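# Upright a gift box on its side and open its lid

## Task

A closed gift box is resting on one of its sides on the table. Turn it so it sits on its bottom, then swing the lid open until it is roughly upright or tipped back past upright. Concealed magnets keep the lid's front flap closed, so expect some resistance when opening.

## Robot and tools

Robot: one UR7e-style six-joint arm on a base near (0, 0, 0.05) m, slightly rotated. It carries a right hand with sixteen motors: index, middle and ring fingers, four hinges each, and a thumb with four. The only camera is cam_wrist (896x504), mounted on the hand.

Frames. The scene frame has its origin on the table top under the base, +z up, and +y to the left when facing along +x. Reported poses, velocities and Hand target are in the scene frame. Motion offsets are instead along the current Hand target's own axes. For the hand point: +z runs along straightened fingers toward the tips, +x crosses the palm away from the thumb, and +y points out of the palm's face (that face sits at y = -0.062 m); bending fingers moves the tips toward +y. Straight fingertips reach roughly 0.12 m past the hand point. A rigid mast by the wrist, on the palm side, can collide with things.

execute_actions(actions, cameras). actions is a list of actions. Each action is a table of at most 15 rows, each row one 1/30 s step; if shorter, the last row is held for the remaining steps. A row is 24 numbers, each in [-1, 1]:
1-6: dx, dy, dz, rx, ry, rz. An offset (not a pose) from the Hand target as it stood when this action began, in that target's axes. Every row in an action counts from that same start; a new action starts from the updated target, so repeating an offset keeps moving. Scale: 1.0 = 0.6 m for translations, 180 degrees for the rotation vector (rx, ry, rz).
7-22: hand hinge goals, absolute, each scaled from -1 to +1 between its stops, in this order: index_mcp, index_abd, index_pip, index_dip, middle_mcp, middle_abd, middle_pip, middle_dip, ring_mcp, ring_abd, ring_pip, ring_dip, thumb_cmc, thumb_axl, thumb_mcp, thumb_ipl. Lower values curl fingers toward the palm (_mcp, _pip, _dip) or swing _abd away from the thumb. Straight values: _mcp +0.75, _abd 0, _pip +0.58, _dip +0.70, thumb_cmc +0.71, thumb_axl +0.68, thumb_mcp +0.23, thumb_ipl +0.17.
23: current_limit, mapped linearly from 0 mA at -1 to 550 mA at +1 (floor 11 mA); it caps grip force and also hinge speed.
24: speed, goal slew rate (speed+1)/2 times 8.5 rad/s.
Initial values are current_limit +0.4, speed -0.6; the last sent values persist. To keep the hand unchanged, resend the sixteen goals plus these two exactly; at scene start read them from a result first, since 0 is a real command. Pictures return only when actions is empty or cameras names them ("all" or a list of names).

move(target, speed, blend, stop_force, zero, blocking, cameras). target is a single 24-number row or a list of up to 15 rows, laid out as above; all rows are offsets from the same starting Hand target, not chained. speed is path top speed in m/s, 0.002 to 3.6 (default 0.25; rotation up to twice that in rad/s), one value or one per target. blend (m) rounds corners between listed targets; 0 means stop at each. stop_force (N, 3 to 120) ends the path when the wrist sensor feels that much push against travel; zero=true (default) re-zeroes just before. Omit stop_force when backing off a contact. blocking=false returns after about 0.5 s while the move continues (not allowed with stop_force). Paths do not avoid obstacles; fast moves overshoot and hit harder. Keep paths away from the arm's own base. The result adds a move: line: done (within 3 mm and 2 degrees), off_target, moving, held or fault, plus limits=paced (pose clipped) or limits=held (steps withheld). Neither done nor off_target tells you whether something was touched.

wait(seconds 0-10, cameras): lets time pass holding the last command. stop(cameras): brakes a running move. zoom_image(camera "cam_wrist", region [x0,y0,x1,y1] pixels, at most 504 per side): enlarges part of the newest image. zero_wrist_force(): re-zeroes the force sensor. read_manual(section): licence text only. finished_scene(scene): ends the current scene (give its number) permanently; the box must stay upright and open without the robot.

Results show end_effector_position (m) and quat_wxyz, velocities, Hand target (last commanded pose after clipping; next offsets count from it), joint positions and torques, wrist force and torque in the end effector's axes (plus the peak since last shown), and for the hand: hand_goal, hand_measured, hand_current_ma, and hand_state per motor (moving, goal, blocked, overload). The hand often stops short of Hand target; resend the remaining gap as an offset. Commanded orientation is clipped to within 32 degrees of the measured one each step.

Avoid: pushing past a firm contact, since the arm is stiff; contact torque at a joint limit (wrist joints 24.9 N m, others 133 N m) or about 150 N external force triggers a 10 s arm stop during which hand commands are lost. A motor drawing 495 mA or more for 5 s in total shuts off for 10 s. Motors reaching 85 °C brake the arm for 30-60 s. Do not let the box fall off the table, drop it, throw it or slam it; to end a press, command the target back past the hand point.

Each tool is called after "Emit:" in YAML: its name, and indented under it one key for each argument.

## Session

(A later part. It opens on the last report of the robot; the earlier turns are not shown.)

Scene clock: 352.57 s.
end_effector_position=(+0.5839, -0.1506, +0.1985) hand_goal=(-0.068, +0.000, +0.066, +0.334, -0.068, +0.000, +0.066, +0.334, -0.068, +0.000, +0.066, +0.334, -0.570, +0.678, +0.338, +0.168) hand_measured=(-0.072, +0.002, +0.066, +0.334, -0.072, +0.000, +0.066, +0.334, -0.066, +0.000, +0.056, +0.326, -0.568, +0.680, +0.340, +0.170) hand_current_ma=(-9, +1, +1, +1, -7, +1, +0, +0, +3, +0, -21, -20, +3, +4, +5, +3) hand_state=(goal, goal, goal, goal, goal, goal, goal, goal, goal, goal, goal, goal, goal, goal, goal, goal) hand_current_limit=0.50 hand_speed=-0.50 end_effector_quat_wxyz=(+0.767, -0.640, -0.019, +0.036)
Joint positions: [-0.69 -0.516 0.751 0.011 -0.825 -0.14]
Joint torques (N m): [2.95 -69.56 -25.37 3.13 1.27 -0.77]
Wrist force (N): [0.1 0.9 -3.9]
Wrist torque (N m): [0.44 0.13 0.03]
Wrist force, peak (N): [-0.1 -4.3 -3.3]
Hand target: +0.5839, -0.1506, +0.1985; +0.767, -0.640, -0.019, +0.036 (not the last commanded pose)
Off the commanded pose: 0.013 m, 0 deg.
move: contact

Emit:
move:
  target:
    - [0,-0.0066,0.0012,0,0,0,-0.068,0,0.065,0.334,-0.068,0,0.065,0.334,-0.068,0,0.065,0.334,-0.571,0.678,0.337,0.168,0.5,-0.5]
    - [0,-0.0085,-0.0095,0,0,0,-0.068,0,0.065,0.334,-0.068,0,0.065,0.334,-0.068,0,0.065,0.334,-0.571,0.678,0.337,0.168,0.5,-0.5]
  speed: 0.03

Emit:
move:
  target: [0,0.032,-0.0056,0,0,0,-0.068,0,0.065,0.334,-0.068,0,0.065,0.334,-0.068,0,0.065,0.334,-0.571,0.678,0.337,0.168,0.5,-0.5]
  speed: 0.015
  stop_force: 4

Scene clock: 354.67 s.
end_effector_position=(+0.5845, -0.1570, +0.2024) hand_goal=(-0.068, +0.000, +0.066, +0.334, -0.068, +0.000, +0.066, +0.334, -0.068, +0.000, +0.066, +0.334, -0.570, +0.678, +0.338, +0.168) hand_measured=(-0.072, +0.002, +0.066, +0.334, -0.072, +0.000, +0.066, +0.334, -0.072, +0.000, +0.062, +0.332, -0.568, +0.680, +0.340, +0.170) hand_current_ma=(-9, +1, +1, +1, -7, +1, +0, +0, -8, +0, -7, -5, +3, +4, +5, +3) hand_state=(goal, goal, goal, goal, goal, goal, goal, goal, goal, goal, goal, goal, goal, goal, goal, goal) hand_current_limit=0.50 hand_speed=-0.50 end_effector_quat_wxyz=(+0.767, -0.640, -0.019, +0.036)
Joint positions: [-0.696 -0.506 0.721 0.03 -0.831 -0.138]
Joint torques (N m): [-6.98 -55.08 -25.03 3.34 -1.67 1.32]
Wrist force (N): [0.0 2.3 -4.1]
Wrist torque (N m): [0.45 0.15 0.01]
Wrist force, peak (N): [0.0 2.2 -4.4]
Hand target: +0.5845, -0.1571, +0.2024; +0.767, -0.640, -0.019, +0.036
Off the commanded pose: 0.000 m, 0 deg.
move: done

Scene clock: 356.13 s.
end_effector_position=(+0.5844, -0.1570, +0.1984) hand_goal=(-0.068, +0.000, +0.066, +0.334, -0.068, +0.000, +0.066, +0.334, -0.068, +0.000, +0.066, +0.334, -0.570, +0.678, +0.338, +0.168) hand_measured=(-0.072, +0.002, +0.066, +0.334, -0.072, +0.000, +0.066, +0.334, -0.066, +0.000, +0.056, +0.326, -0.568, +0.680, +0.340, +0.170) hand_current_ma=(-9, +1, +1, +1, -7, +1, +0, +0, +3, -1, -22, -20, +3, +4, +5, +3) hand_state=(goal, goal, goal, goal, goal, goal, goal, goal, goal, goal, goal, goal, goal, goal, goal, goal) hand_current_limit=0.50 hand_speed=-0.50 end_effector_quat_wxyz=(+0.767, -0.640, -0.019, +0.036)
Joint positions: [-0.696 -0.503 0.726 0.023 -0.831 -0.138]
Joint torques (N m): [-2.21 -70.02 -24.77 3.26 0.41 1.13]
Wrist force (N): [0.2 0.7 -3.8]
Wrist torque (N m): [0.40 0.12 -0.08]
Wrist force, peak (N): [0.3 -4.2 -3.3]
Hand target: +0.5844, -0.1570, +0.1984; +0.767, -0.640, -0.019, +0.036 (not the last commanded pose)
Off the commanded pose: 0.015 m, 0 deg.
move: contact

Emit:
move:
  target:
    - [0,0.0033,-0.0003,0,0,0,-0.068,0,0.065,0.334,-0.068,0,0.065,0.334,-0.068,0,0.065,0.334,-0.571,0.678,0.337,0.168,0.5,-0.5]
    - [0,-0.0002,-0.02,0,0,0,-0.068,0,0.065,0.334,-0.068,0,0.065,0.334,-0.068,0,0.065,0.334,-0.571,0.678,0.337,0.168,0.5,-0.5]
  speed: 0.015
  cameras: ["cam_wrist"]

Scene clock: 358.83 s.
end_effector_position=(+0.5853, -0.1687, +0.1964) hand_goal=(-0.068, +0.000, +0.066, +0.334, -0.068, +0.000, +0.066, +0.334, -0.068, +0.000, +0.066, +0.334, -0.570, +0.678, +0.338, +0.168) hand_measured=(-0.048, +0.002, +0.078, +0.338, -0.036, +0.000, +0.074, +0.332, -0.028, -0.002, +0.066, +0.316, -0.568, +0.680, +0.340, +0.170) hand_current_ma=(+57, +1, +32, +10, +103, +0, +18, -3, +142, -2, +0, -50, +3, +4, +5, +3) hand_state=(goal, goal, goal, goal, blocked, goal, goal, goal, blocked, goal, goal, goal, goal, goal, goal, goal) hand_current_limit=0.50 hand_speed=-0.50 end_effector_quat_wxyz=(+0.767, -0.640, -0.019, +0.036)
Joint positions: [-0.707 -0.477 0.679 0.041 -0.842 -0.135]
Joint torques (N m): [-8.28 -49.17 -22.83 1.12 -1.17 1.42]
Wrist force (N): [-0.5 -9.2 0.7]
Wrist torque (N m): [0.40 0.00 -0.47]
Wrist force, peak (N): [-0.1 -16.5 -1.2]
Hand target: +0.5853, -0.1688, +0.1964; +0.767, -0.640, -0.019, +0.036
Off the commanded pose: 0.000 m, 0 deg.
move: done
camera_calibration:
cam_wrist: T_world_to_cam=[[-0.79097, 0.047594, -0.610001, 0.627291], [-0.366026, -0.835708, 0.409411, -0.047152], [-0.490297, 0.547108, 0.67844, 0.375365], [0, 0, 0, 1]] pos_world=[0.66295, -0.274626, 0.14729]

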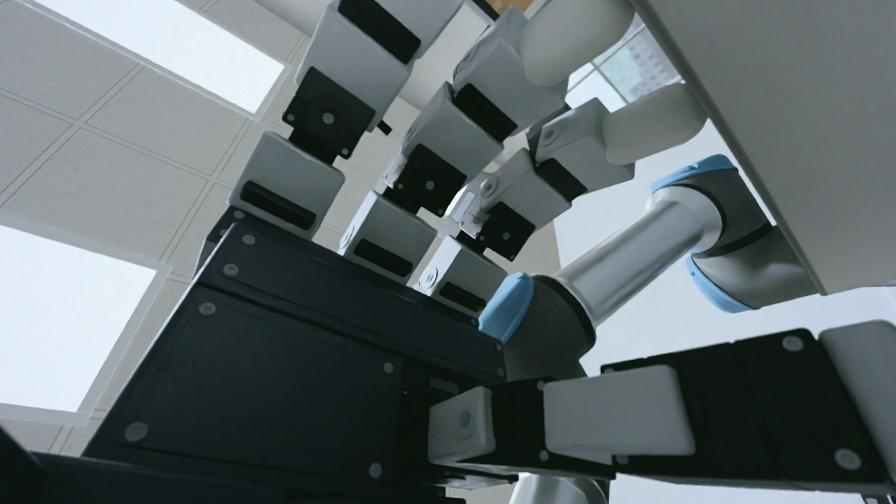

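Emit:
move:
  target:
    - [0,-0.1313,0.0232,0,0,0,0.2,0,0.4,0.5,0.2,0,0.4,0.5,0.2,0,0.4,0.5,-0.571,0.678,0.337,0.168,0.5,-0.5]
    - [0.1805,-0.1583,0.0962,-0.661,0,0,0.754,0,0.5,0.6,0.754,0,0.5,0.6,0.754,0,0.5,0.6,0.3,0.678,0.5,0.168,0.4,-0.4]
  speed: [0.2,0.5]
  cameras: ["cam_wrist"]

Emit:
zoom_image:
  camera: "cam_wrist"
  region: [400, 0, 720, 260]

Scene clock: 364.37 s.
end_effector_position=(+0.6919, -0.1206, +0.2983) hand_goal=(+0.754, +0.000, +0.500, +0.600, +0.754, +0.000, +0.500, +0.600, +0.754, +0.000, +0.500, +0.600, +0.300, +0.678, +0.500, +0.168) hand_measured=(+0.754, -0.002, +0.498, +0.598, +0.754, -0.004, +0.500, +0.598, +0.754, -0.002, +0.500, +0.598, +0.300, +0.680, +0.492, +0.168) hand_current_ma=(+1, -5, -2, -5, +0, -5, -1, -4, +1, -5, -1, -4, +0, +3, -26, +2) hand_state=(goal, goal, goal, goal, goal, goal, goal, goal, goal, goal, goal, goal, goal, goal, goal, goal) hand_current_limit=0.40 hand_speed=-0.40 end_effector_quat_wxyz=(+0.162, +0.986, +0.041, -0.002)
Joint positions: [-0.093 -1.027 1.286 -1.875 -1.894 1.341]
Joint torques (N m): [4.76 -43.57 -11.12 -4.02 -2.1 1.1]
Wrist force (N): [1.2 0.5 -1.0]
Wrist torque (N m): [0.20 -0.06 0.07]
Wrist force, peak (N): [0.5 -14.8 -4.2]
Hand target: +0.6919, -0.1206, +0.2983; +0.162, +0.986, +0.041, -0.002
Off the commanded pose: 0.000 m, 0 deg.
move: done
camera_calibration:
cam_wrist: T_world_to_cam=[[-0.719575, -0.658779, 0.219593, 0.389515], [-0.487059, 0.704205, 0.516593, 0.227877], [-0.49496, 0.264772, -0.827593, 0.750567], [0, 0, 0, 1]] pos_world=[0.762776, -0.102598, 0.417909]

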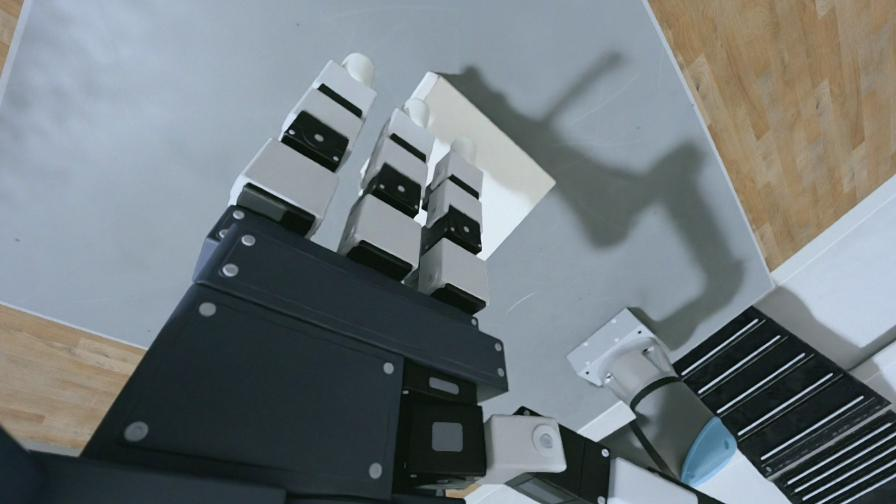

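Scaled by 1.575.

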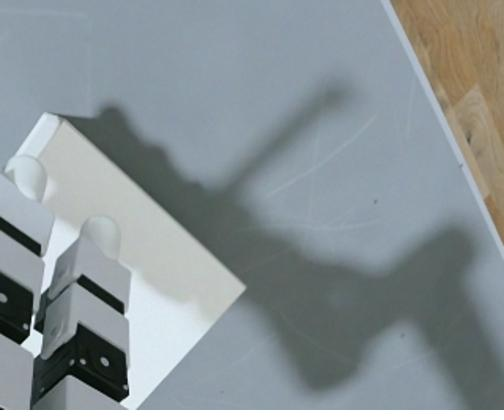

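Emit:
move:
  target:
    - [-0.0153,-0.4398,0.0217,0.4389,0,0,-0.205,0,0.43,0.551,-0.205,0.15,0.43,0.551,-0.725,0,0.576,0.696,-0.571,0.678,0.787,0.168,0.4,-0.3]
    - [-0.0153,-0.5262,0.2723,0.4389,0,0,-0.205,0,0.43,0.551,-0.205,0.15,0.43,0.551,-0.725,0,0.576,0.696,-0.571,0.678,0.787,0.168,0.4,-0.3]
    - [-0.017,-0.4393,0.3023,0.4389,0,0,-0.205,0,0.43,0.551,-0.205,0.15,0.43,0.551,-0.725,0,0.576,0.696,-0.571,0.678,0.787,0.168,0.4,-0.3]
  speed: [0.4,0.2,0.06]
  cameras: ["cam_wrist"]

Emit:
zoom_image:
  camera: "cam_wrist"
  region: [300, 0, 750, 280]

Scene clock: 375.27 s.
end_effector_position=(+0.6752, +0.0841, +0.0544) hand_goal=(-0.204, +0.000, +0.430, +0.552, -0.204, +0.150, +0.430, +0.552, -0.724, +0.000, +0.576, +0.696, -0.570, +0.678, +0.788, +0.168) hand_measured=(+0.100, +0.180, +0.336, +0.446, -0.014, +0.318, +0.470, +0.558, -0.710, -0.002, +0.576, +0.694, -0.568, +0.676, +0.780, +0.164) hand_current_ma=(+385, +385, -364, -385, +385, +385, +129, +15, +40, -4, +0, -4, +3, -3, -22, -9) hand_state=(blocked, blocked, blocked, blocked, blocked, blocked, blocked, goal, goal, goal, goal, goal, goal, goal, goal, goal) hand_current_limit=0.40 hand_speed=-0.30 end_effector_quat_wxyz=(-0.535, +0.845, +0.014, -0.003)
Joint positions: [-0.266 -0.79 1.433 -1.607 -0.551 0.887]
Joint torques (N m): [-11.44 -2.32 -6.37 -1.5 -10.62 -4.45]
Wrist force (N): [5.1 -68.8 -27.0]
Wrist torque (N m): [1.90 -0.58 1.77]
Wrist force, peak (N): [2.7 -88.8 -19.2]
Hand target: +0.6619, +0.0697, +0.0426; -0.503, +0.864, +0.030, -0.028
Off the commanded pose: 0.023 m, 5 deg.
move: off_target
camera_calibration:
cam_wrist: T_world_to_cam=[[-0.760487, -0.294936, -0.578509, 0.606274], [-0.435605, -0.42899, 0.791338, 0.247234], [-0.481569, 0.853804, 0.197765, 0.37183], [0, 0, 0, 1]] pos_world=[0.747821, -0.0325963, 0.0815537]

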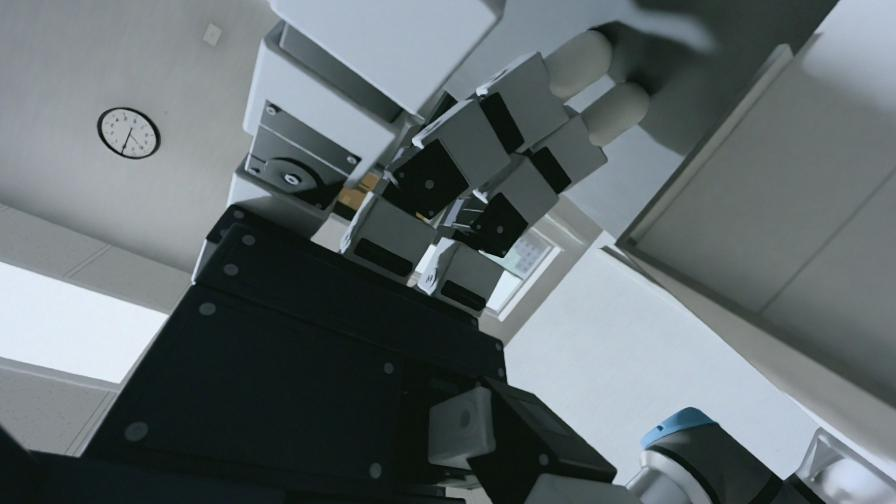

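Scaled by 1.120.

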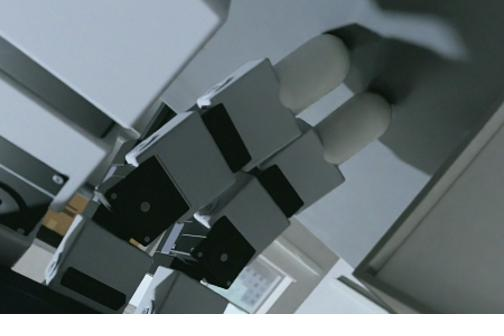

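Emit:
move:
  target: [0,-0.05,-0.03,0,0,0,-0.205,0,0.2,0.3,-0.205,0.15,0.2,0.3,-0.725,0,0.576,0.696,-0.571,0.678,0.787,0.168,0.4,-0.6]
  speed: 0.1

Scene clock: 376.50 s.
end_effector_position=(+0.6626, +0.0689, +0.0775) hand_goal=(-0.204, +0.000, +0.200, +0.300, -0.204, +0.150, +0.200, +0.300, -0.724, +0.000, +0.576, +0.696, -0.570, +0.678, +0.788, +0.168) hand_measured=(-0.200, +0.004, +0.204, +0.300, -0.200, +0.152, +0.204, +0.298, -0.710, -0.002, +0.576, +0.694, -0.568, +0.676, +0.780, +0.164) hand_current_ma=(+10, +6, +9, -1, +9, +4, +8, -4, +40, -4, +0, -4, +3, -3, -22, -9) hand_state=(goal, goal, goal, goal, goal, goal, goal, goal, goal, goal, goal, goal, goal, goal, goal, goal) hand_current_limit=0.40 hand_speed=-0.60 end_effector_quat_wxyz=(-0.503, +0.864, +0.030, -0.028)
Joint positions: [-0.266 -0.835 1.412 -1.54 -0.646 0.887]
Joint torques (N m): [5.26 -61.56 -26.07 0.42 -0.61 -1.55]
Wrist force (N): [0.7 2.4 -2.6]
Wrist torque (N m): [0.63 -0.02 0.17]
Wrist force, peak (N): [5.0 -69.0 -27.3]
Hand target: +0.6626, +0.0689, +0.0776; -0.503, +0.864, +0.030, -0.028
Off the commanded pose: 0.000 m, 0 deg.
move: done

Emit:
move:
  target: [0,0,0,0,0,0,-0.076,0,0.138,0.261,-0.076,0.15,0.138,0.261,-0.725,0,0.576,0.696,-0.571,0.678,0.787,0.168,0.4,-0.6]
  speed: 0.1

Emit:
move:
  target: [0.0063,0.0537,0.029,0,0,0,-0.076,0,0.138,0.261,-0.076,0.15,0.138,0.261,-0.725,0,0.576,0.696,-0.571,0.678,0.787,0.168,0.4,-0.6]
  speed: 0.04
  stop_force: 6
  cameras: ["cam_wrist"]

Emit:
zoom_image:
  camera: "cam_wrist"
  region: [396, 0, 896, 280]

Scene clock: 378.03 s.
end_effector_position=(+0.6626, +0.0689, +0.0776) hand_goal=(-0.076, +0.000, +0.138, +0.262, -0.076, +0.150, +0.138, +0.262, -0.724, +0.000, +0.576, +0.696, -0.570, +0.678, +0.788, +0.168) hand_measured=(-0.078, +0.004, +0.144, +0.266, -0.078, +0.152, +0.144, +0.266, -0.710, -0.002, +0.576, +0.694, -0.568, +0.676, +0.780, +0.164) hand_current_ma=(-4, +6, +13, +8, -4, +4, +11, +6, +40, -4, +0, -4, +3, -3, -22, -9) hand_state=(goal, goal, goal, goal, goal, goal, goal, goal, goal, goal, goal, goal, goal, goal, goal, goal) hand_current_limit=0.40 hand_speed=-0.60 end_effector_quat_wxyz=(-0.503, +0.864, +0.030, -0.028)
Joint positions: [-0.266 -0.835 1.412 -1.54 -0.646 0.887]
Joint torques (N m): [4.31 -60.83 -25.21 -0.05 -0.14 -1.48]
Wrist force (N): [0.5 2.5 -2.8]
Wrist torque (N m): [0.65 0.01 0.15]
Wrist force, peak (N): [0.5 2.5 -2.8]
Hand target: +0.6626, +0.0689, +0.0776; -0.503, +0.864, +0.030, -0.028
Off the commanded pose: 0.000 m, 0 deg.
move: done

Scene clock: 380.07 s.
end_effector_position=(+0.6658, +0.0684, +0.0409) hand_goal=(-0.076, +0.000, +0.138, +0.262, -0.076, +0.150, +0.138, +0.262, -0.724, +0.000, +0.576, +0.696, -0.570, +0.678, +0.788, +0.168) hand_measured=(-0.078, +0.004, +0.144, +0.266, -0.078, +0.152, +0.144, +0.266, -0.710, -0.002, +0.576, +0.694, -0.568, +0.676, +0.780, +0.164) hand_current_ma=(-4, +6, +12, +8, -4, +4, +11, +6, +40, -4, +0, -4, +3, -3, -22, -9) hand_state=(goal, goal, goal, goal, goal, goal, goal, goal, goal, goal, goal, goal, goal, goal, goal, goal) hand_current_limit=0.40 hand_speed=-0.60 end_effector_quat_wxyz=(-0.503, +0.864, +0.030, -0.028)
Joint positions: [-0.265 -0.78 1.42 -1.604 -0.646 0.888]
Joint torques (N m): [4.67 -47.37 -8.2 -2.77 2.65 1.4]
Wrist force (N): [0.7 2.4 -2.8]
Wrist torque (N m): [0.62 -0.02 0.14]
Wrist force, peak (N): [0.6 2.7 -2.6]
Hand target: +0.6658, +0.0684, +0.0409; -0.503, +0.864, +0.030, -0.028
Off the commanded pose: 0.000 m, 0 deg.
move: done
camera_calibration:
cam_wrist: T_world_to_cam=[[-0.755668, -0.377673, -0.535097, 0.587374], [-0.393912, -0.390645, 0.832003, 0.214989], [-0.523259, 0.839499, 0.146428, 0.414256], [0, 0, 0, 1]] pos_world=[0.745309, -0.0419476, 0.0747714]

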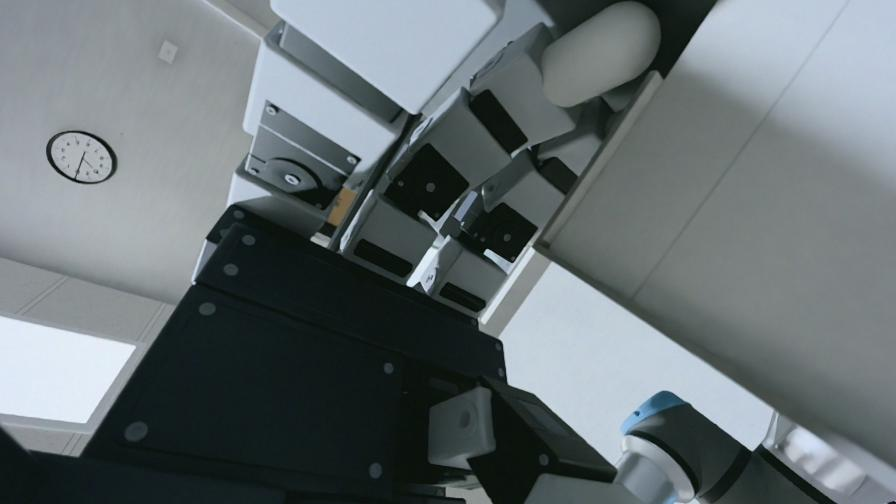

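Scaled by 1.008.

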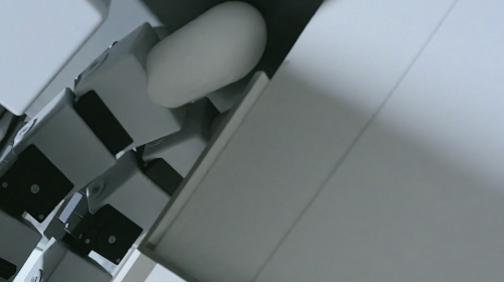

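Emit:
move:
  target: [0,0.0058,-0.0101,0,0,0,-0.076,0,0.138,0.261,-0.076,0.15,0.138,0.261,-0.725,0,0.576,0.696,-0.571,0.678,0.787,0.168,0.4,-0.6]
  speed: 0.05

Emit:
move:
  target: [0,0,0,0,0,0,-0.076,0,0.138,0.261,-0.076,0.15,0.138,0.261,-0.725,0.42,0.576,0.696,-0.571,0.678,0.787,0.168,-0.3,-0.8]
  cameras: ["cam_wrist"]

Scene clock: 387.70 s.
end_effector_position=(+0.6663, +0.0616, +0.0409) hand_goal=(-0.076, +0.000, +0.138, +0.262, -0.076, +0.150, +0.138, +0.262, -0.724, +0.000, +0.576, +0.696, -0.570, +0.678, +0.788, +0.168) hand_measured=(-0.078, +0.004, +0.144, +0.266, -0.078, +0.152, +0.144, +0.266, -0.710, -0.002, +0.576, +0.694, -0.568, +0.676, +0.780, +0.164) hand_current_ma=(-4, +5, +12, +8, -4, +4, +11, +6, +40, -4, +0, -4, +3, -3, -22, -9) hand_state=(goal, goal, goal, goal, goal, goal, goal, goal, goal, goal, goal, goal, goal, goal, goal, goal) hand_current_limit=0.40 hand_speed=-0.60 end_effector_quat_wxyz=(-0.503, +0.864, +0.030, -0.028)
Joint positions: [-0.274 -0.777 1.412 -1.589 -0.651 0.876]
Joint torques (N m): [-7.28 -47.53 -24.92 -0.07 -0.52 -1.37]
Wrist force (N): [0.6 2.5 -2.6]
Wrist torque (N m): [0.62 0.02 0.18]
Wrist force, peak (N): [0.6 2.5 -2.9]
Hand target: +0.6663, +0.0615, +0.0409; -0.503, +0.864, +0.030, -0.028
Off the commanded pose: 0.000 m, 0 deg.
move: done

Scene clock: 388.50 s.
end_effector_position=(+0.6663, +0.0615, +0.0409) hand_goal=(-0.076, +0.000, +0.138, +0.262, -0.076, +0.150, +0.138, +0.262, -0.724, +0.420, +0.576, +0.696, -0.570, +0.678, +0.788, +0.168) hand_measured=(-0.078, +0.004, +0.144, +0.266, -0.078, +0.152, +0.144, +0.266, -0.710, +0.414, +0.576, +0.694, -0.568, +0.676, +0.780, +0.164) hand_current_ma=(-4, +5, +12, +8, -4, +4, +11, +6, +40, -10, +0, -4, +3, -3, -22, -9) hand_state=(goal, goal, goal, goal, goal, goal, goal, goal, goal, goal, goal, goal, goal, goal, goal, goal) hand_current_limit=-0.30 hand_speed=-0.80 end_effector_quat_wxyz=(-0.503, +0.864, +0.030, -0.028)
Joint positions: [-0.274 -0.777 1.412 -1.589 -0.651 0.875]
Joint torques (N m): [-7.59 -47.47 -25.32 -0.03 -0.45 -1.44]
Wrist force (N): [0.7 2.5 -2.8]
Wrist torque (N m): [0.64 0.00 0.18]
Wrist force, peak (N): [0.7 2.4 -2.9]
Hand target: +0.6663, +0.0615, +0.0409; -0.503, +0.864, +0.030, -0.028
Off the commanded pose: 0.000 m, 0 deg.
move: done
camera_calibration:
cam_wrist: T_world_to_cam=[[-0.755668, -0.377673, -0.535097, 0.585108], [-0.393912, -0.390645, 0.832003, 0.212452], [-0.523259, 0.839499, 0.146428, 0.420394], [0, 0, 0, 1]] pos_world=[0.745809, -0.0489476, 0.0747714]

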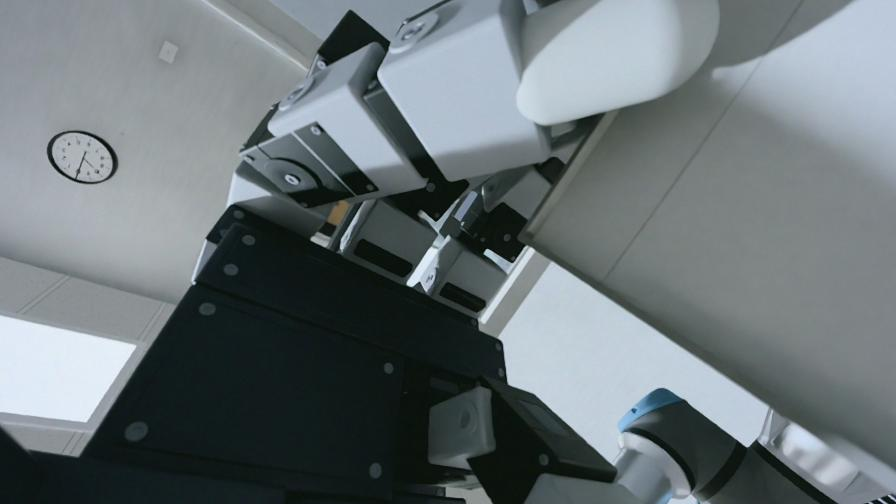

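Emit:
zoom_image:
  camera: "cam_wrist"
  region: [450, 20, 820, 260]

Scaled by 1.362.

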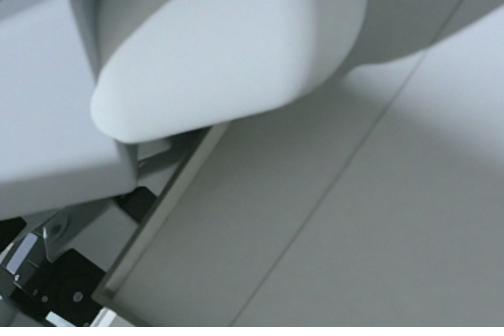

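Emit:
move:
  target: [0,0,0,0,0,0,-0.076,0,0.138,0.261,-0.076,0.15,0.138,0.261,-0.725,0.6,0.576,0.696,-0.571,0.678,0.787,0.168,-0.5,-0.8]
  cameras: ["cam_wrist"]

Emit:
zoom_image:
  camera: "cam_wrist"
  region: [450, 20, 820, 260]

Scene clock: 389.93 s.
end_effector_position=(+0.6663, +0.0615, +0.0409) hand_goal=(-0.076, +0.000, +0.138, +0.262, -0.076, +0.150, +0.138, +0.262, -0.724, +0.600, +0.576, +0.696, -0.570, +0.678, +0.788, +0.168) hand_measured=(-0.078, +0.004, +0.144, +0.266, -0.078, +0.152, +0.144, +0.266, -0.710, +0.586, +0.578, +0.694, -0.568, +0.676, +0.780, +0.164) hand_current_ma=(-4, +5, +12, +8, -4, +4, +11, +6, +40, -31, +2, -2, +3, -3, -22, -9) hand_state=(goal, goal, goal, goal, goal, goal, goal, goal, goal, goal, goal, goal, goal, goal, goal, goal) hand_current_limit=-0.50 hand_speed=-0.80 end_effector_quat_wxyz=(-0.503, +0.864, +0.030, -0.028)
Joint positions: [-0.274 -0.777 1.412 -1.589 -0.651 0.875]
Joint torques (N m): [-6.99 -46.59 -24.77 0.1 -0.46 -1.26]
Wrist force (N): [0.7 2.5 -2.7]
Wrist torque (N m): [0.63 0.02 0.16]
Wrist force, peak (N): [0.8 2.6 -2.9]
Hand target: +0.6663, +0.0615, +0.0409; -0.503, +0.864, +0.030, -0.028
Off the commanded pose: 0.000 m, 0 deg.
move: done
camera_calibration:
cam_wrist: T_world_to_cam=[[-0.755668, -0.377673, -0.535097, 0.585108], [-0.393912, -0.390645, 0.832003, 0.212452], [-0.523259, 0.839499, 0.146428, 0.420394], [0, 0, 0, 1]] pos_world=[0.745809, -0.0489476, 0.0747714]

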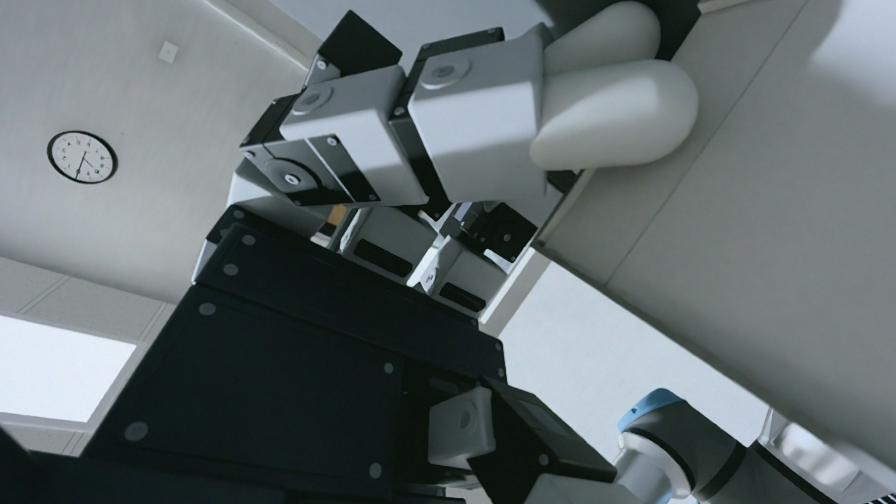

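Scaled by 1.362.

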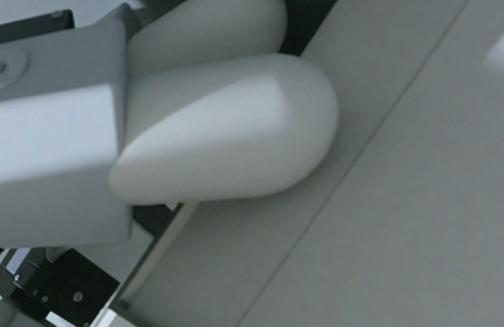

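Emit:
move:
  target: [0,0,0,0,0,0,-0.076,0,0.138,0.261,-0.076,0.15,0.138,0.261,-0.725,0.85,0.576,0.696,-0.571,0.678,0.787,0.168,-0.7,-0.85]
  cameras: ["cam_wrist"]

Emit:
zoom_image:
  camera: "cam_wrist"
  region: [450, 20, 820, 260]

Scene clock: 390.87 s.
end_effector_position=(+0.6663, +0.0615, +0.0409) hand_goal=(-0.076, +0.000, +0.138, +0.262, -0.076, +0.150, +0.138, +0.262, -0.724, +0.850, +0.576, +0.696, -0.570, +0.678, +0.788, +0.168) hand_measured=(-0.076, +0.004, +0.144, +0.266, -0.078, +0.152, +0.144, +0.266, -0.710, +0.742, +0.578, +0.694, -0.568, +0.676, +0.780, +0.164) hand_current_ma=(+1, +5, +12, +8, -4, +4, +11, +6, +40, -82, +2, -2, +3, -3, -22, -9) hand_state=(goal, goal, goal, goal, goal, goal, goal, goal, goal, blocked, goal, goal, goal, goal, goal, goal) hand_current_limit=-0.70 hand_speed=-0.85 end_effector_quat_wxyz=(-0.503, +0.864, +0.030, -0.028)
Joint positions: [-0.274 -0.777 1.412 -1.589 -0.651 0.875]
Joint torques (N m): [-7.05 -48.58 -24.03 0.05 -0.23 -0.48]
Wrist force (N): [1.0 2.5 -2.6]
Wrist torque (N m): [0.63 -0.02 0.18]
Wrist force, peak (N): [1.0 2.6 -2.9]
Hand target: +0.6663, +0.0615, +0.0409; -0.503, +0.864, +0.030, -0.028
Off the commanded pose: 0.000 m, 0 deg.
move: done
camera_calibration:
cam_wrist: T_world_to_cam=[[-0.755668, -0.377673, -0.535097, 0.585108], [-0.393912, -0.390645, 0.832003, 0.212452], [-0.523259, 0.839499, 0.146428, 0.420394], [0, 0, 0, 1]] pos_world=[0.745809, -0.0489476, 0.0747714]

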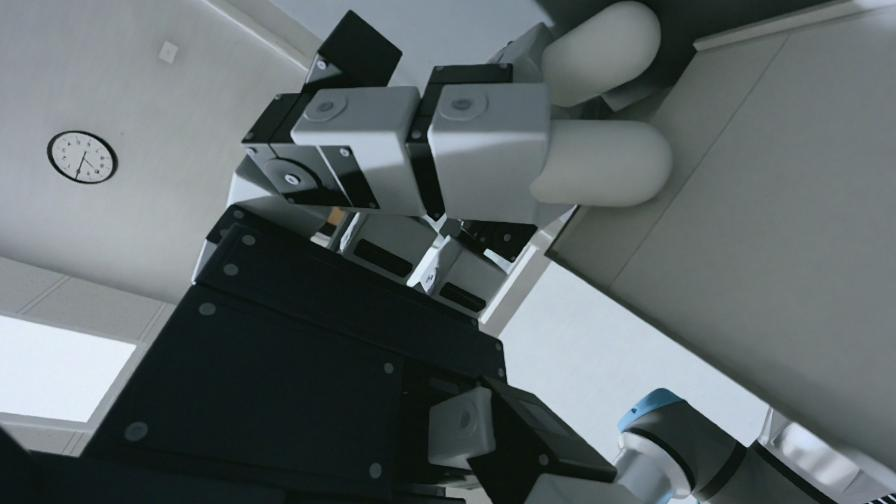

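Scaled by 1.362.

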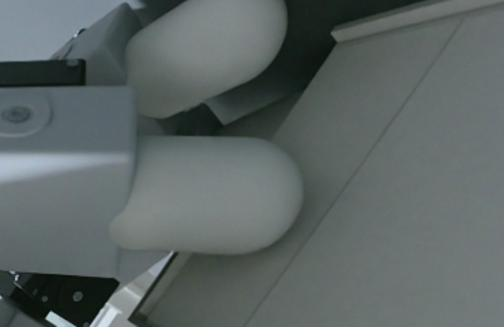

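Emit:
move:
  target:
    - [0,0,0,0,0,0,-0.076,0,0.138,0.261,-0.076,0.15,0.138,0.261,-0.725,0.2,0.576,0.696,-0.571,0.678,0.787,0.168,0.0,-0.7]
    - [-0.0333,0,0,0,0,0,-0.076,0,0.138,0.261,-0.076,0.15,0.138,0.261,-0.725,0.2,0.576,0.696,-0.571,0.678,0.787,0.168,0.0,-0.7]
  speed: 0.05
  cameras: ["cam_wrist"]

Scene clock: 394.20 s.
end_effector_position=(+0.6465, +0.0599, +0.0412) hand_goal=(-0.076, +0.000, +0.138, +0.262, -0.076, +0.150, +0.138, +0.262, -0.724, +0.200, +0.576, +0.696, -0.570, +0.678, +0.788, +0.168) hand_measured=(-0.076, +0.004, +0.144, +0.266, -0.076, +0.148, +0.142, +0.264, -0.710, +0.202, +0.578, +0.694, -0.568, +0.676, +0.780, +0.164) hand_current_ma=(+1, +5, +12, +8, +0, -2, +10, +5, +40, +3, +2, -2, +3, -3, -22, -9) hand_state=(goal, goal, goal, goal, goal, goal, goal, goal, goal, goal, goal, goal, goal, goal, goal, goal) hand_current_limit=0.00 hand_speed=-0.70 end_effector_quat_wxyz=(-0.503, +0.864, +0.030, -0.028)
Joint positions: [-0.286 -0.815 1.481 -1.608 -0.658 0.86]
Joint torques (N m): [-7.59 -60.96 -5.56 -2.81 -0.59 -1.41]
Wrist force (N): [0.7 2.2 -2.7]
Wrist torque (N m): [0.60 0.04 0.14]
Wrist force, peak (N): [0.8 2.8 -2.8]
Hand target: +0.6464, +0.0599, +0.0412; -0.503, +0.864, +0.030, -0.028
Off the commanded pose: 0.000 m, 0 deg.
move: done
camera_calibration:
cam_wrist: T_world_to_cam=[[-0.755653, -0.377658, -0.535128, 0.569695], [-0.39394, -0.390659, 0.831984, 0.203799], [-0.523258, 0.8395, 0.146428, 0.411332], [0, 0, 0, 1]] pos_world=[0.726009, -0.0505476, 0.0750716]

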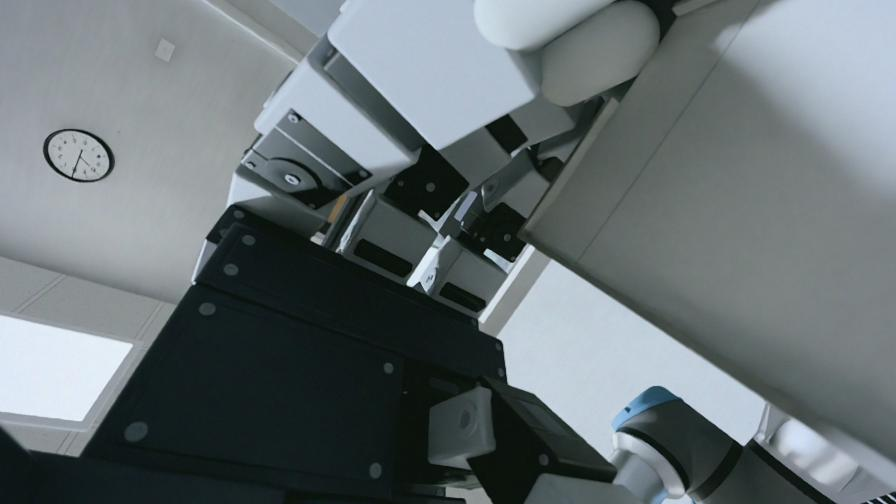

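Emit:
move:
  target: [0,0,0,0,0,0,-0.076,0,0.138,0.261,-0.076,0.15,0.138,0.261,-0.725,0.42,0.576,0.696,-0.571,0.678,0.787,0.168,-0.6,-0.85]
  cameras: ["cam_wrist"]

Scene clock: 395.23 s.
end_effector_position=(+0.6464, +0.0599, +0.0412) hand_goal=(-0.076, +0.000, +0.138, +0.262, -0.076, +0.150, +0.138, +0.262, -0.724, +0.420, +0.576, +0.696, -0.570, +0.678, +0.788, +0.168) hand_measured=(-0.076, +0.004, +0.144, +0.266, -0.076, +0.148, +0.142, +0.264, -0.710, +0.414, +0.578, +0.694, -0.568, +0.676, +0.780, +0.164) hand_current_ma=(+1, +5, +12, +8, +0, -2, +10, +5, +40, -10, +2, -2, +3, -3, -22, -9) hand_state=(goal, goal, goal, goal, goal, goal, goal, goal, goal, goal, goal, goal, goal, goal, goal, goal) hand_current_limit=-0.60 hand_speed=-0.85 end_effector_quat_wxyz=(-0.503, +0.864, +0.030, -0.028)
Joint positions: [-0.286 -0.815 1.482 -1.608 -0.658 0.86]
Joint torques (N m): [-6.69 -60.75 -6.75 -2.75 -0.49 -1.23]
Wrist force (N): [0.8 2.2 -2.8]
Wrist torque (N m): [0.60 0.02 0.14]
Wrist force, peak (N): [0.7 2.3 -3.0]
Hand target: +0.6464, +0.0599, +0.0412; -0.503, +0.864, +0.030, -0.028
Off the commanded pose: 0.000 m, 0 deg.
move: done
camera_calibration:
cam_wrist: T_world_to_cam=[[-0.755668, -0.377673, -0.535097, 0.569626], [-0.393912, -0.390645, 0.832003, 0.203738], [-0.523259, 0.839499, 0.146428, 0.41128], [0, 0, 0, 1]] pos_world=[0.725909, -0.0505476, 0.0750714]

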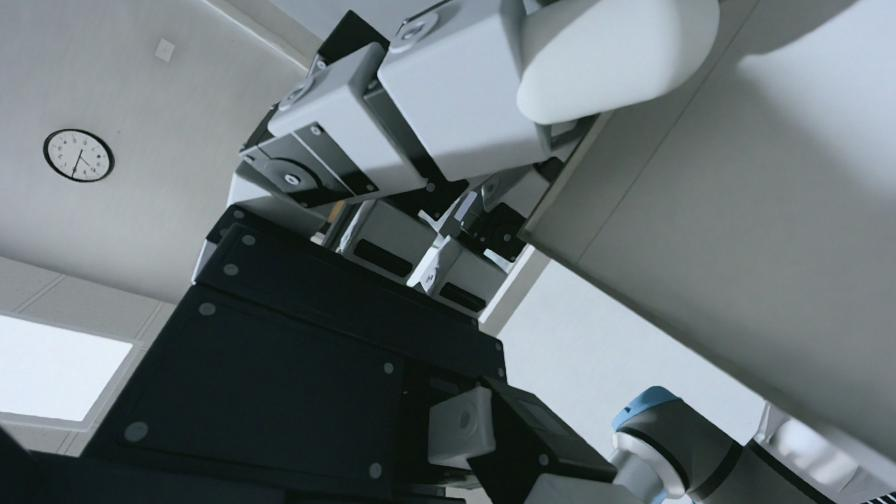

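Emit:
move:
  target: [0,0,0,0,0,0,-0.076,0,0.138,0.261,-0.076,0.15,0.138,0.261,-0.725,0.53,0.576,0.696,-0.571,0.678,0.787,0.168,-0.75,-0.9]
  cameras: ["cam_wrist"]

Scene clock: 396.07 s.
end_effector_position=(+0.6464, +0.0599, +0.0412) hand_goal=(-0.076, +0.000, +0.138, +0.262, -0.076, +0.150, +0.138, +0.262, -0.724, +0.530, +0.576, +0.696, -0.570, +0.678, +0.788, +0.168) hand_measured=(-0.076, +0.004, +0.144, +0.266, -0.076, +0.148, +0.142, +0.264, -0.710, +0.524, +0.578, +0.694, -0.568, +0.676, +0.780, +0.164) hand_current_ma=(+1, +5, +12, +8, +0, -2, +10, +5, +40, -12, +2, -2, +3, -3, -22, -9) hand_state=(goal, goal, goal, goal, goal, goal, goal, goal, goal, goal, goal, goal, goal, goal, goal, goal) hand_current_limit=-0.75 hand_speed=-0.90 end_effector_quat_wxyz=(-0.503, +0.864, +0.030, -0.028)
Joint positions: [-0.286 -0.815 1.482 -1.608 -0.658 0.86]
Joint torques (N m): [-7.27 -60.46 -6.54 -2.74 -0.37 -0.78]
Wrist force (N): [0.8 2.1 -2.7]
Wrist torque (N m): [0.59 0.02 0.14]
Wrist force, peak (N): [0.8 2.3 -2.9]
Hand target: +0.6464, +0.0599, +0.0412; -0.503, +0.864, +0.030, -0.028
Off the commanded pose: 0.000 m, 0 deg.
move: done
camera_calibration:
cam_wrist: T_world_to_cam=[[-0.755668, -0.377673, -0.535097, 0.569626], [-0.393912, -0.390645, 0.832003, 0.203738], [-0.523259, 0.839499, 0.146428, 0.41128], [0, 0, 0, 1]] pos_world=[0.725909, -0.0505476, 0.0750714]

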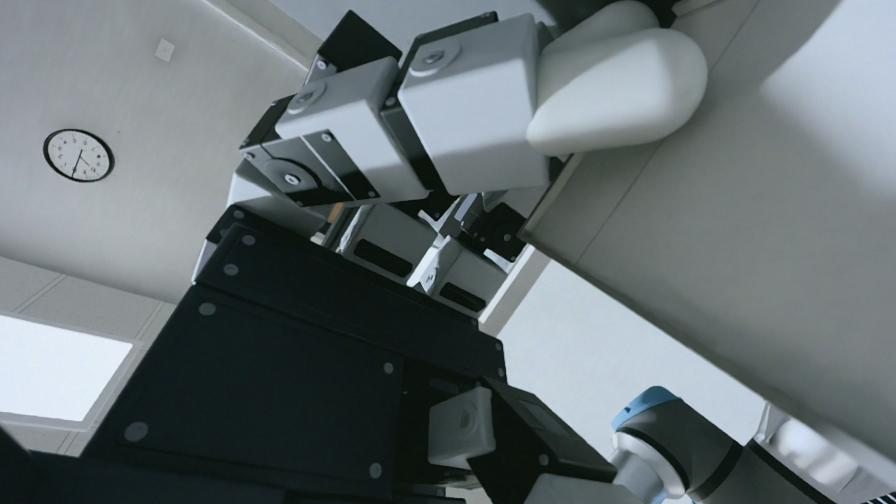

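Emit:
move:
  target: [0,0,0,0,0,0,-0.076,0,0.138,0.261,-0.076,0.15,0.138,0.261,-0.725,0.62,0.576,0.696,-0.571,0.678,0.787,0.168,-0.75,-0.9]
  cameras: ["cam_wrist"]

Emit:
zoom_image:
  camera: "cam_wrist"
  region: [450, 0, 770, 260]

Scene clock: 396.90 s.
end_effector_position=(+0.6464, +0.0599, +0.0412) hand_goal=(-0.076, +0.000, +0.138, +0.262, -0.076, +0.150, +0.138, +0.262, -0.724, +0.620, +0.576, +0.696, -0.570, +0.678, +0.788, +0.168) hand_measured=(-0.076, +0.004, +0.144, +0.266, -0.076, +0.148, +0.142, +0.264, -0.710, +0.598, +0.578, +0.694, -0.568, +0.676, +0.780, +0.164) hand_current_ma=(+2, +5, +12, +8, +0, -2, +10, +5, +40, -56, +2, -2, +3, -3, -22, -9) hand_state=(goal, goal, goal, goal, goal, goal, goal, goal, goal, blocked, goal, goal, goal, goal, goal, goal) hand_current_limit=-0.75 hand_speed=-0.90 end_effector_quat_wxyz=(-0.503, +0.864, +0.030, -0.028)
Joint positions: [-0.286 -0.815 1.482 -1.608 -0.658 0.86]
Joint torques (N m): [-7.14 -60.79 -7.19 -2.57 -0.24 -0.42]
Wrist force (N): [0.7 2.6 -2.7]
Wrist torque (N m): [0.65 0.01 0.17]
Wrist force, peak (N): [0.8 2.5 -2.9]
Hand target: +0.6464, +0.0599, +0.0412; -0.503, +0.864, +0.030, -0.028
Off the commanded pose: 0.000 m, 0 deg.
move: done
camera_calibration:
cam_wrist: T_world_to_cam=[[-0.755668, -0.377673, -0.535097, 0.569626], [-0.393912, -0.390645, 0.832003, 0.203738], [-0.523259, 0.839499, 0.146428, 0.41128], [0, 0, 0, 1]] pos_world=[0.725909, -0.0505476, 0.0750714]

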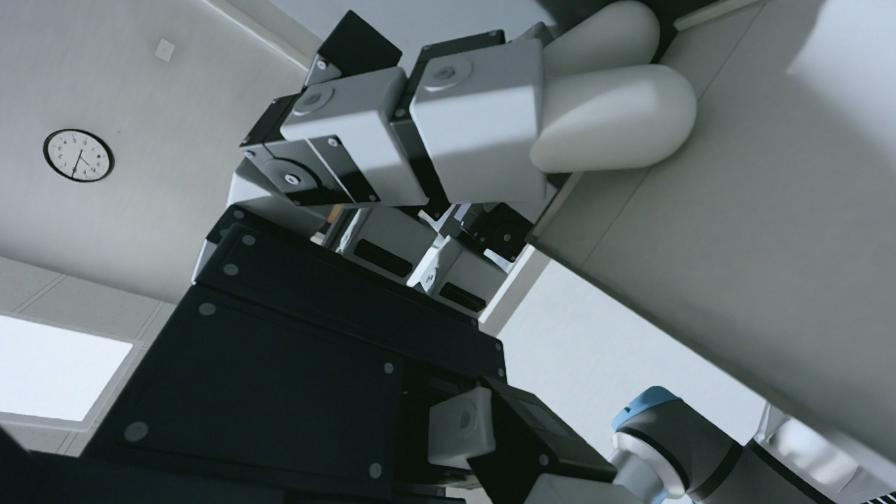

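Scaled by 1.575.

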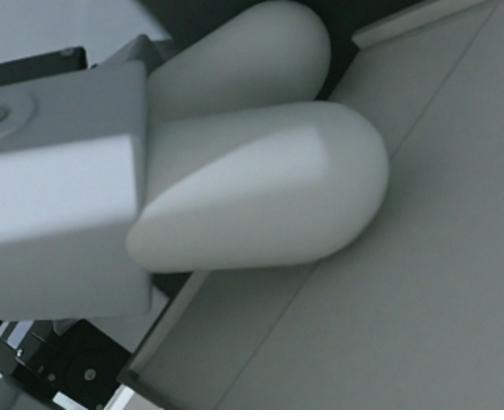

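Emit:
move:
  target: [0,0.0066,-0.0115,0,0,0,-0.076,0,0.138,0.261,-0.076,0.15,0.138,0.261,-0.725,0.58,0.576,0.696,-0.571,0.678,0.787,0.168,-0.6,-0.8]
  speed: 0.03
  cameras: ["cam_wrist"]

Emit:
zoom_image:
  camera: "cam_wrist"
  region: [450, 0, 770, 260]

Scene clock: 398.57 s.
end_effector_position=(+0.6470, +0.0521, +0.0412) hand_goal=(-0.076, +0.000, +0.138, +0.262, -0.076, +0.150, +0.138, +0.262, -0.724, +0.580, +0.576, +0.696, -0.570, +0.678, +0.788, +0.168) hand_measured=(-0.074, +0.002, +0.144, +0.264, -0.076, +0.148, +0.142, +0.264, -0.710, +0.580, +0.578, +0.694, -0.568, +0.676, +0.780, +0.164) hand_current_ma=(+4, +2, +12, +5, +0, -2, +10, +5, +40, +1, +2, -2, +3, -3, -22, -9) hand_state=(goal, goal, goal, goal, goal, goal, goal, goal, goal, goal, goal, goal, goal, goal, goal, goal) hand_current_limit=-0.60 hand_speed=-0.80 end_effector_quat_wxyz=(-0.503, +0.864, +0.030, -0.028)
Joint positions: [-0.296 -0.812 1.473 -1.592 -0.664 0.846]
Joint torques (N m): [-7.26 -45.98 -24.08 0.12 -0.72 -1.68]
Wrist force (N): [0.7 1.7 -2.8]
Wrist torque (N m): [0.59 0.04 0.16]
Wrist force, peak (N): [0.5 2.6 -2.9]
Hand target: +0.6470, +0.0519, +0.0412; -0.503, +0.864, +0.030, -0.028
Off the commanded pose: 0.000 m, 0 deg.
move: done
camera_calibration:
cam_wrist: T_world_to_cam=[[-0.755668, -0.377673, -0.535097, 0.567134], [-0.393912, -0.390645, 0.832003, 0.200928], [-0.523259, 0.839499, 0.146428, 0.418142], [0, 0, 0, 1]] pos_world=[0.726509, -0.0583476, 0.0750714]

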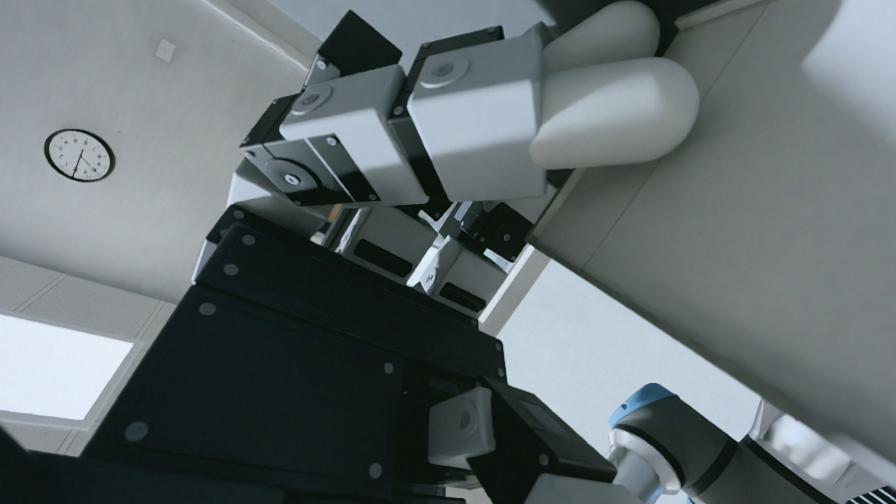

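Scaled by 1.575.

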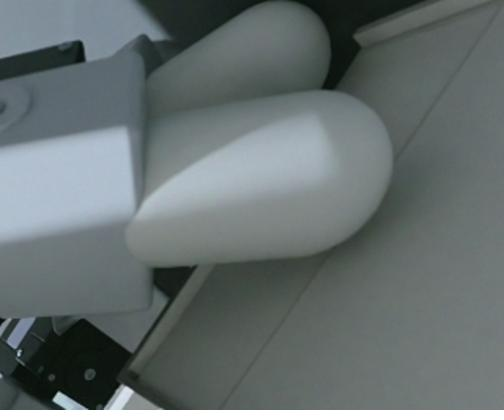

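Emit:
move:
  target:
    - [0,0,0,0,0,0,0.046,0,0.065,0.189,0.046,0.15,0.065,0.189,-0.725,0.58,0.576,0.696,-0.571,0.678,0.787,0.168,0.0,-0.8]
    - [0,0.0079,-0.0137,0,0,0,0.046,0,0.065,0.189,0.046,0.15,0.065,0.189,-0.725,0.58,0.576,0.696,-0.571,0.678,0.787,0.168,0.0,-0.8]
  speed: 0.03
  cameras: ["cam_wrist"]

Emit:
zoom_image:
  camera: "cam_wrist"
  region: [450, 0, 770, 260]

Scene clock: 400.73 s.
end_effector_position=(+0.6478, +0.0426, +0.0411) hand_goal=(+0.046, +0.000, +0.066, +0.190, +0.046, +0.150, +0.066, +0.190, -0.724, +0.580, +0.576, +0.696, -0.570, +0.678, +0.788, +0.168) hand_measured=(+0.044, +0.002, +0.072, +0.194, +0.042, +0.148, +0.070, +0.194, -0.710, +0.580, +0.578, +0.694, -0.568, +0.676, +0.780, +0.164) hand_current_ma=(-5, +2, +10, +5, -9, -2, +10, +6, +40, +1, +2, -2, +3, -3, -22, -9) hand_state=(goal, goal, goal, goal, goal, goal, goal, goal, goal, goal, goal, goal, goal, goal, goal, goal) hand_current_limit=0.00 hand_speed=-0.80 end_effector_quat_wxyz=(-0.503, +0.864, +0.030, -0.028)
Joint positions: [-0.309 -0.808 1.461 -1.572 -0.672 0.83]
Joint torques (N m): [-5.7 -45.43 -24.75 0.32 -0.54 -1.47]
Wrist force (N): [0.8 1.8 -2.9]
Wrist torque (N m): [0.57 0.01 0.19]
Wrist force, peak (N): [0.4 2.4 -3.3]
Hand target: +0.6478, +0.0425, +0.0411; -0.503, +0.864, +0.030, -0.028
Off the commanded pose: 0.000 m, 0 deg.
move: done
camera_calibration:
cam_wrist: T_world_to_cam=[[-0.755668, -0.377673, -0.535097, 0.564135], [-0.393912, -0.390645, 0.832003, 0.197654], [-0.523259, 0.839499, 0.146428, 0.426467], [0, 0, 0, 1]] pos_world=[0.727309, -0.0677476, 0.0749714]

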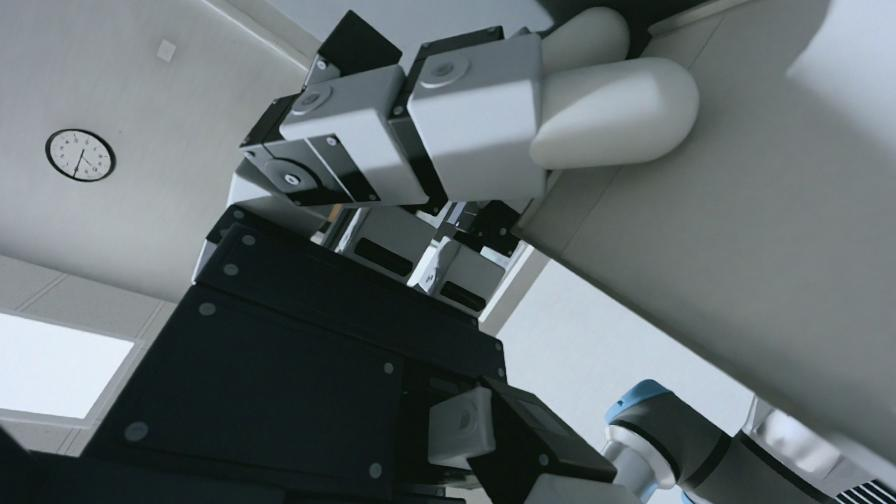

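Scaled by 1.575.

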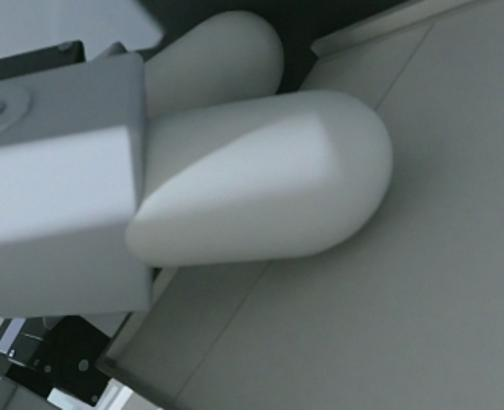

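Emit:
move:
  target: [0,0,0,0,0,0,0.046,0,0.065,0.189,0.046,0.15,0.065,0.189,-0.725,0.6,0.576,0.696,-0.571,0.678,0.5,0.168,0.2,-0.8]

Emit:
move:
  target: [0,0,0,0,0,0,0.046,0,0.065,0.189,-0.1,0.15,0.065,0.189,-0.65,0.6,0.576,0.696,-0.571,0.678,0.5,0.168,0.2,-0.85]
  cameras: ["cam_wrist"]

Emit:
zoom_image:
  camera: "cam_wrist"
  region: [450, 0, 770, 260]

Scene clock: 402.70 s.
end_effector_position=(+0.6478, +0.0425, +0.0411) hand_goal=(+0.046, +0.000, +0.066, +0.190, +0.046, +0.150, +0.066, +0.190, -0.724, +0.600, +0.576, +0.696, -0.570, +0.678, +0.500, +0.168) hand_measured=(+0.046, +0.002, +0.070, +0.192, +0.042, +0.148, +0.070, +0.194, -0.710, +0.586, +0.578, +0.694, -0.568, +0.676, +0.640, +0.184) hand_current_ma=(-1, +2, +9, +3, -9, -2, +10, +6, +40, -33, +2, -2, +3, -3, +330, +56) hand_state=(goal, goal, goal, goal, goal, goal, goal, goal, goal, goal, goal, goal, goal, goal, blocked, goal) hand_current_limit=0.20 hand_speed=-0.80 end_effector_quat_wxyz=(-0.503, +0.864, +0.030, -0.028)
Joint positions: [-0.309 -0.808 1.461 -1.572 -0.672 0.83]
Joint torques (N m): [-6.3 -45.78 -22.43 0.17 -0.2 -1.51]
Wrist force (N): [0.7 -0.9 -4.3]
Wrist torque (N m): [0.13 -0.01 0.23]
Wrist force, peak (N): [0.8 -0.8 -4.7]
Hand target: +0.6478, +0.0425, +0.0411; -0.503, +0.864, +0.030, -0.028
Off the commanded pose: 0.000 m, 0 deg.
move: done

Scene clock: 403.23 s.
end_effector_position=(+0.6478, +0.0425, +0.0411) hand_goal=(+0.046, +0.000, +0.066, +0.190, -0.100, +0.150, +0.066, +0.190, -0.650, +0.600, +0.576, +0.696, -0.570, +0.678, +0.500, +0.168) hand_measured=(+0.046, +0.002, +0.070, +0.192, -0.084, +0.148, +0.070, +0.194, -0.650, +0.592, +0.576, +0.694, -0.568, +0.676, +0.640, +0.184) hand_current_ma=(-1, +2, +9, +3, +45, -2, +10, +6, +1, -14, -1, -2, +3, -3, +330, +57) hand_state=(goal, goal, goal, goal, goal, goal, goal, goal, goal, goal, goal, goal, goal, goal, blocked, goal) hand_current_limit=0.20 hand_speed=-0.85 end_effector_quat_wxyz=(-0.503, +0.864, +0.030, -0.028)
Joint positions: [-0.309 -0.808 1.461 -1.572 -0.672 0.83]
Joint torques (N m): [-6.41 -46.05 -21.08 0.25 0.16 -1.44]
Wrist force (N): [0.3 -1.0 -4.1]
Wrist torque (N m): [0.10 0.02 0.22]
Wrist force, peak (N): [0.7 -1.3 -4.6]
Hand target: +0.6478, +0.0425, +0.0411; -0.503, +0.864, +0.030, -0.028
Off the commanded pose: 0.000 m, 0 deg.
move: done
camera_calibration:
cam_wrist: T_world_to_cam=[[-0.755668, -0.377673, -0.535097, 0.564059], [-0.393912, -0.390645, 0.832003, 0.197576], [-0.523259, 0.839499, 0.146428, 0.426635], [0, 0, 0, 1]] pos_world=[0.727309, -0.0679476, 0.0749714]

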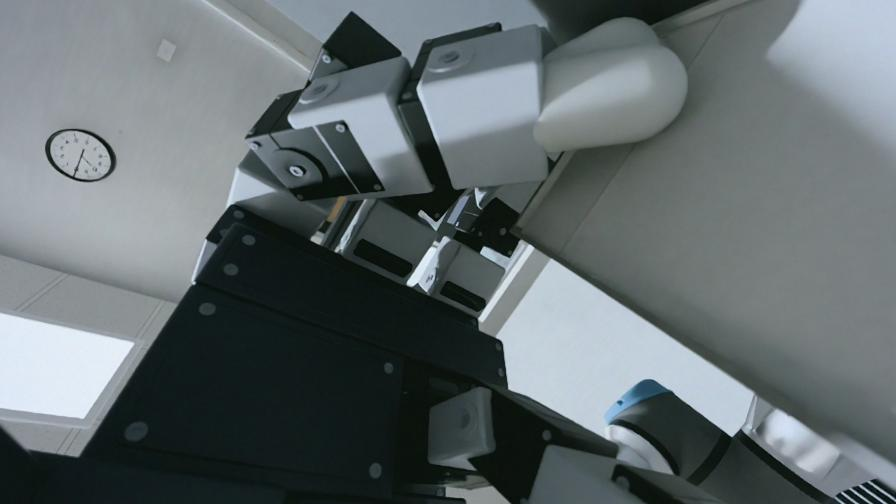

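Scaled by 1.575.

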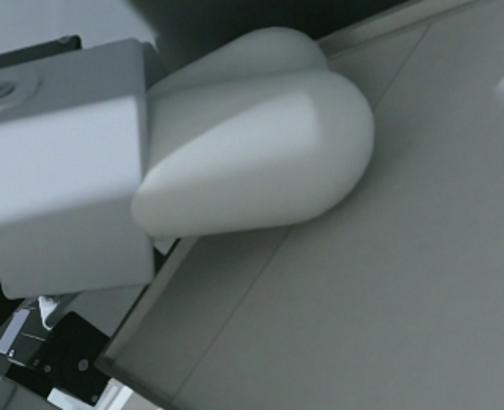

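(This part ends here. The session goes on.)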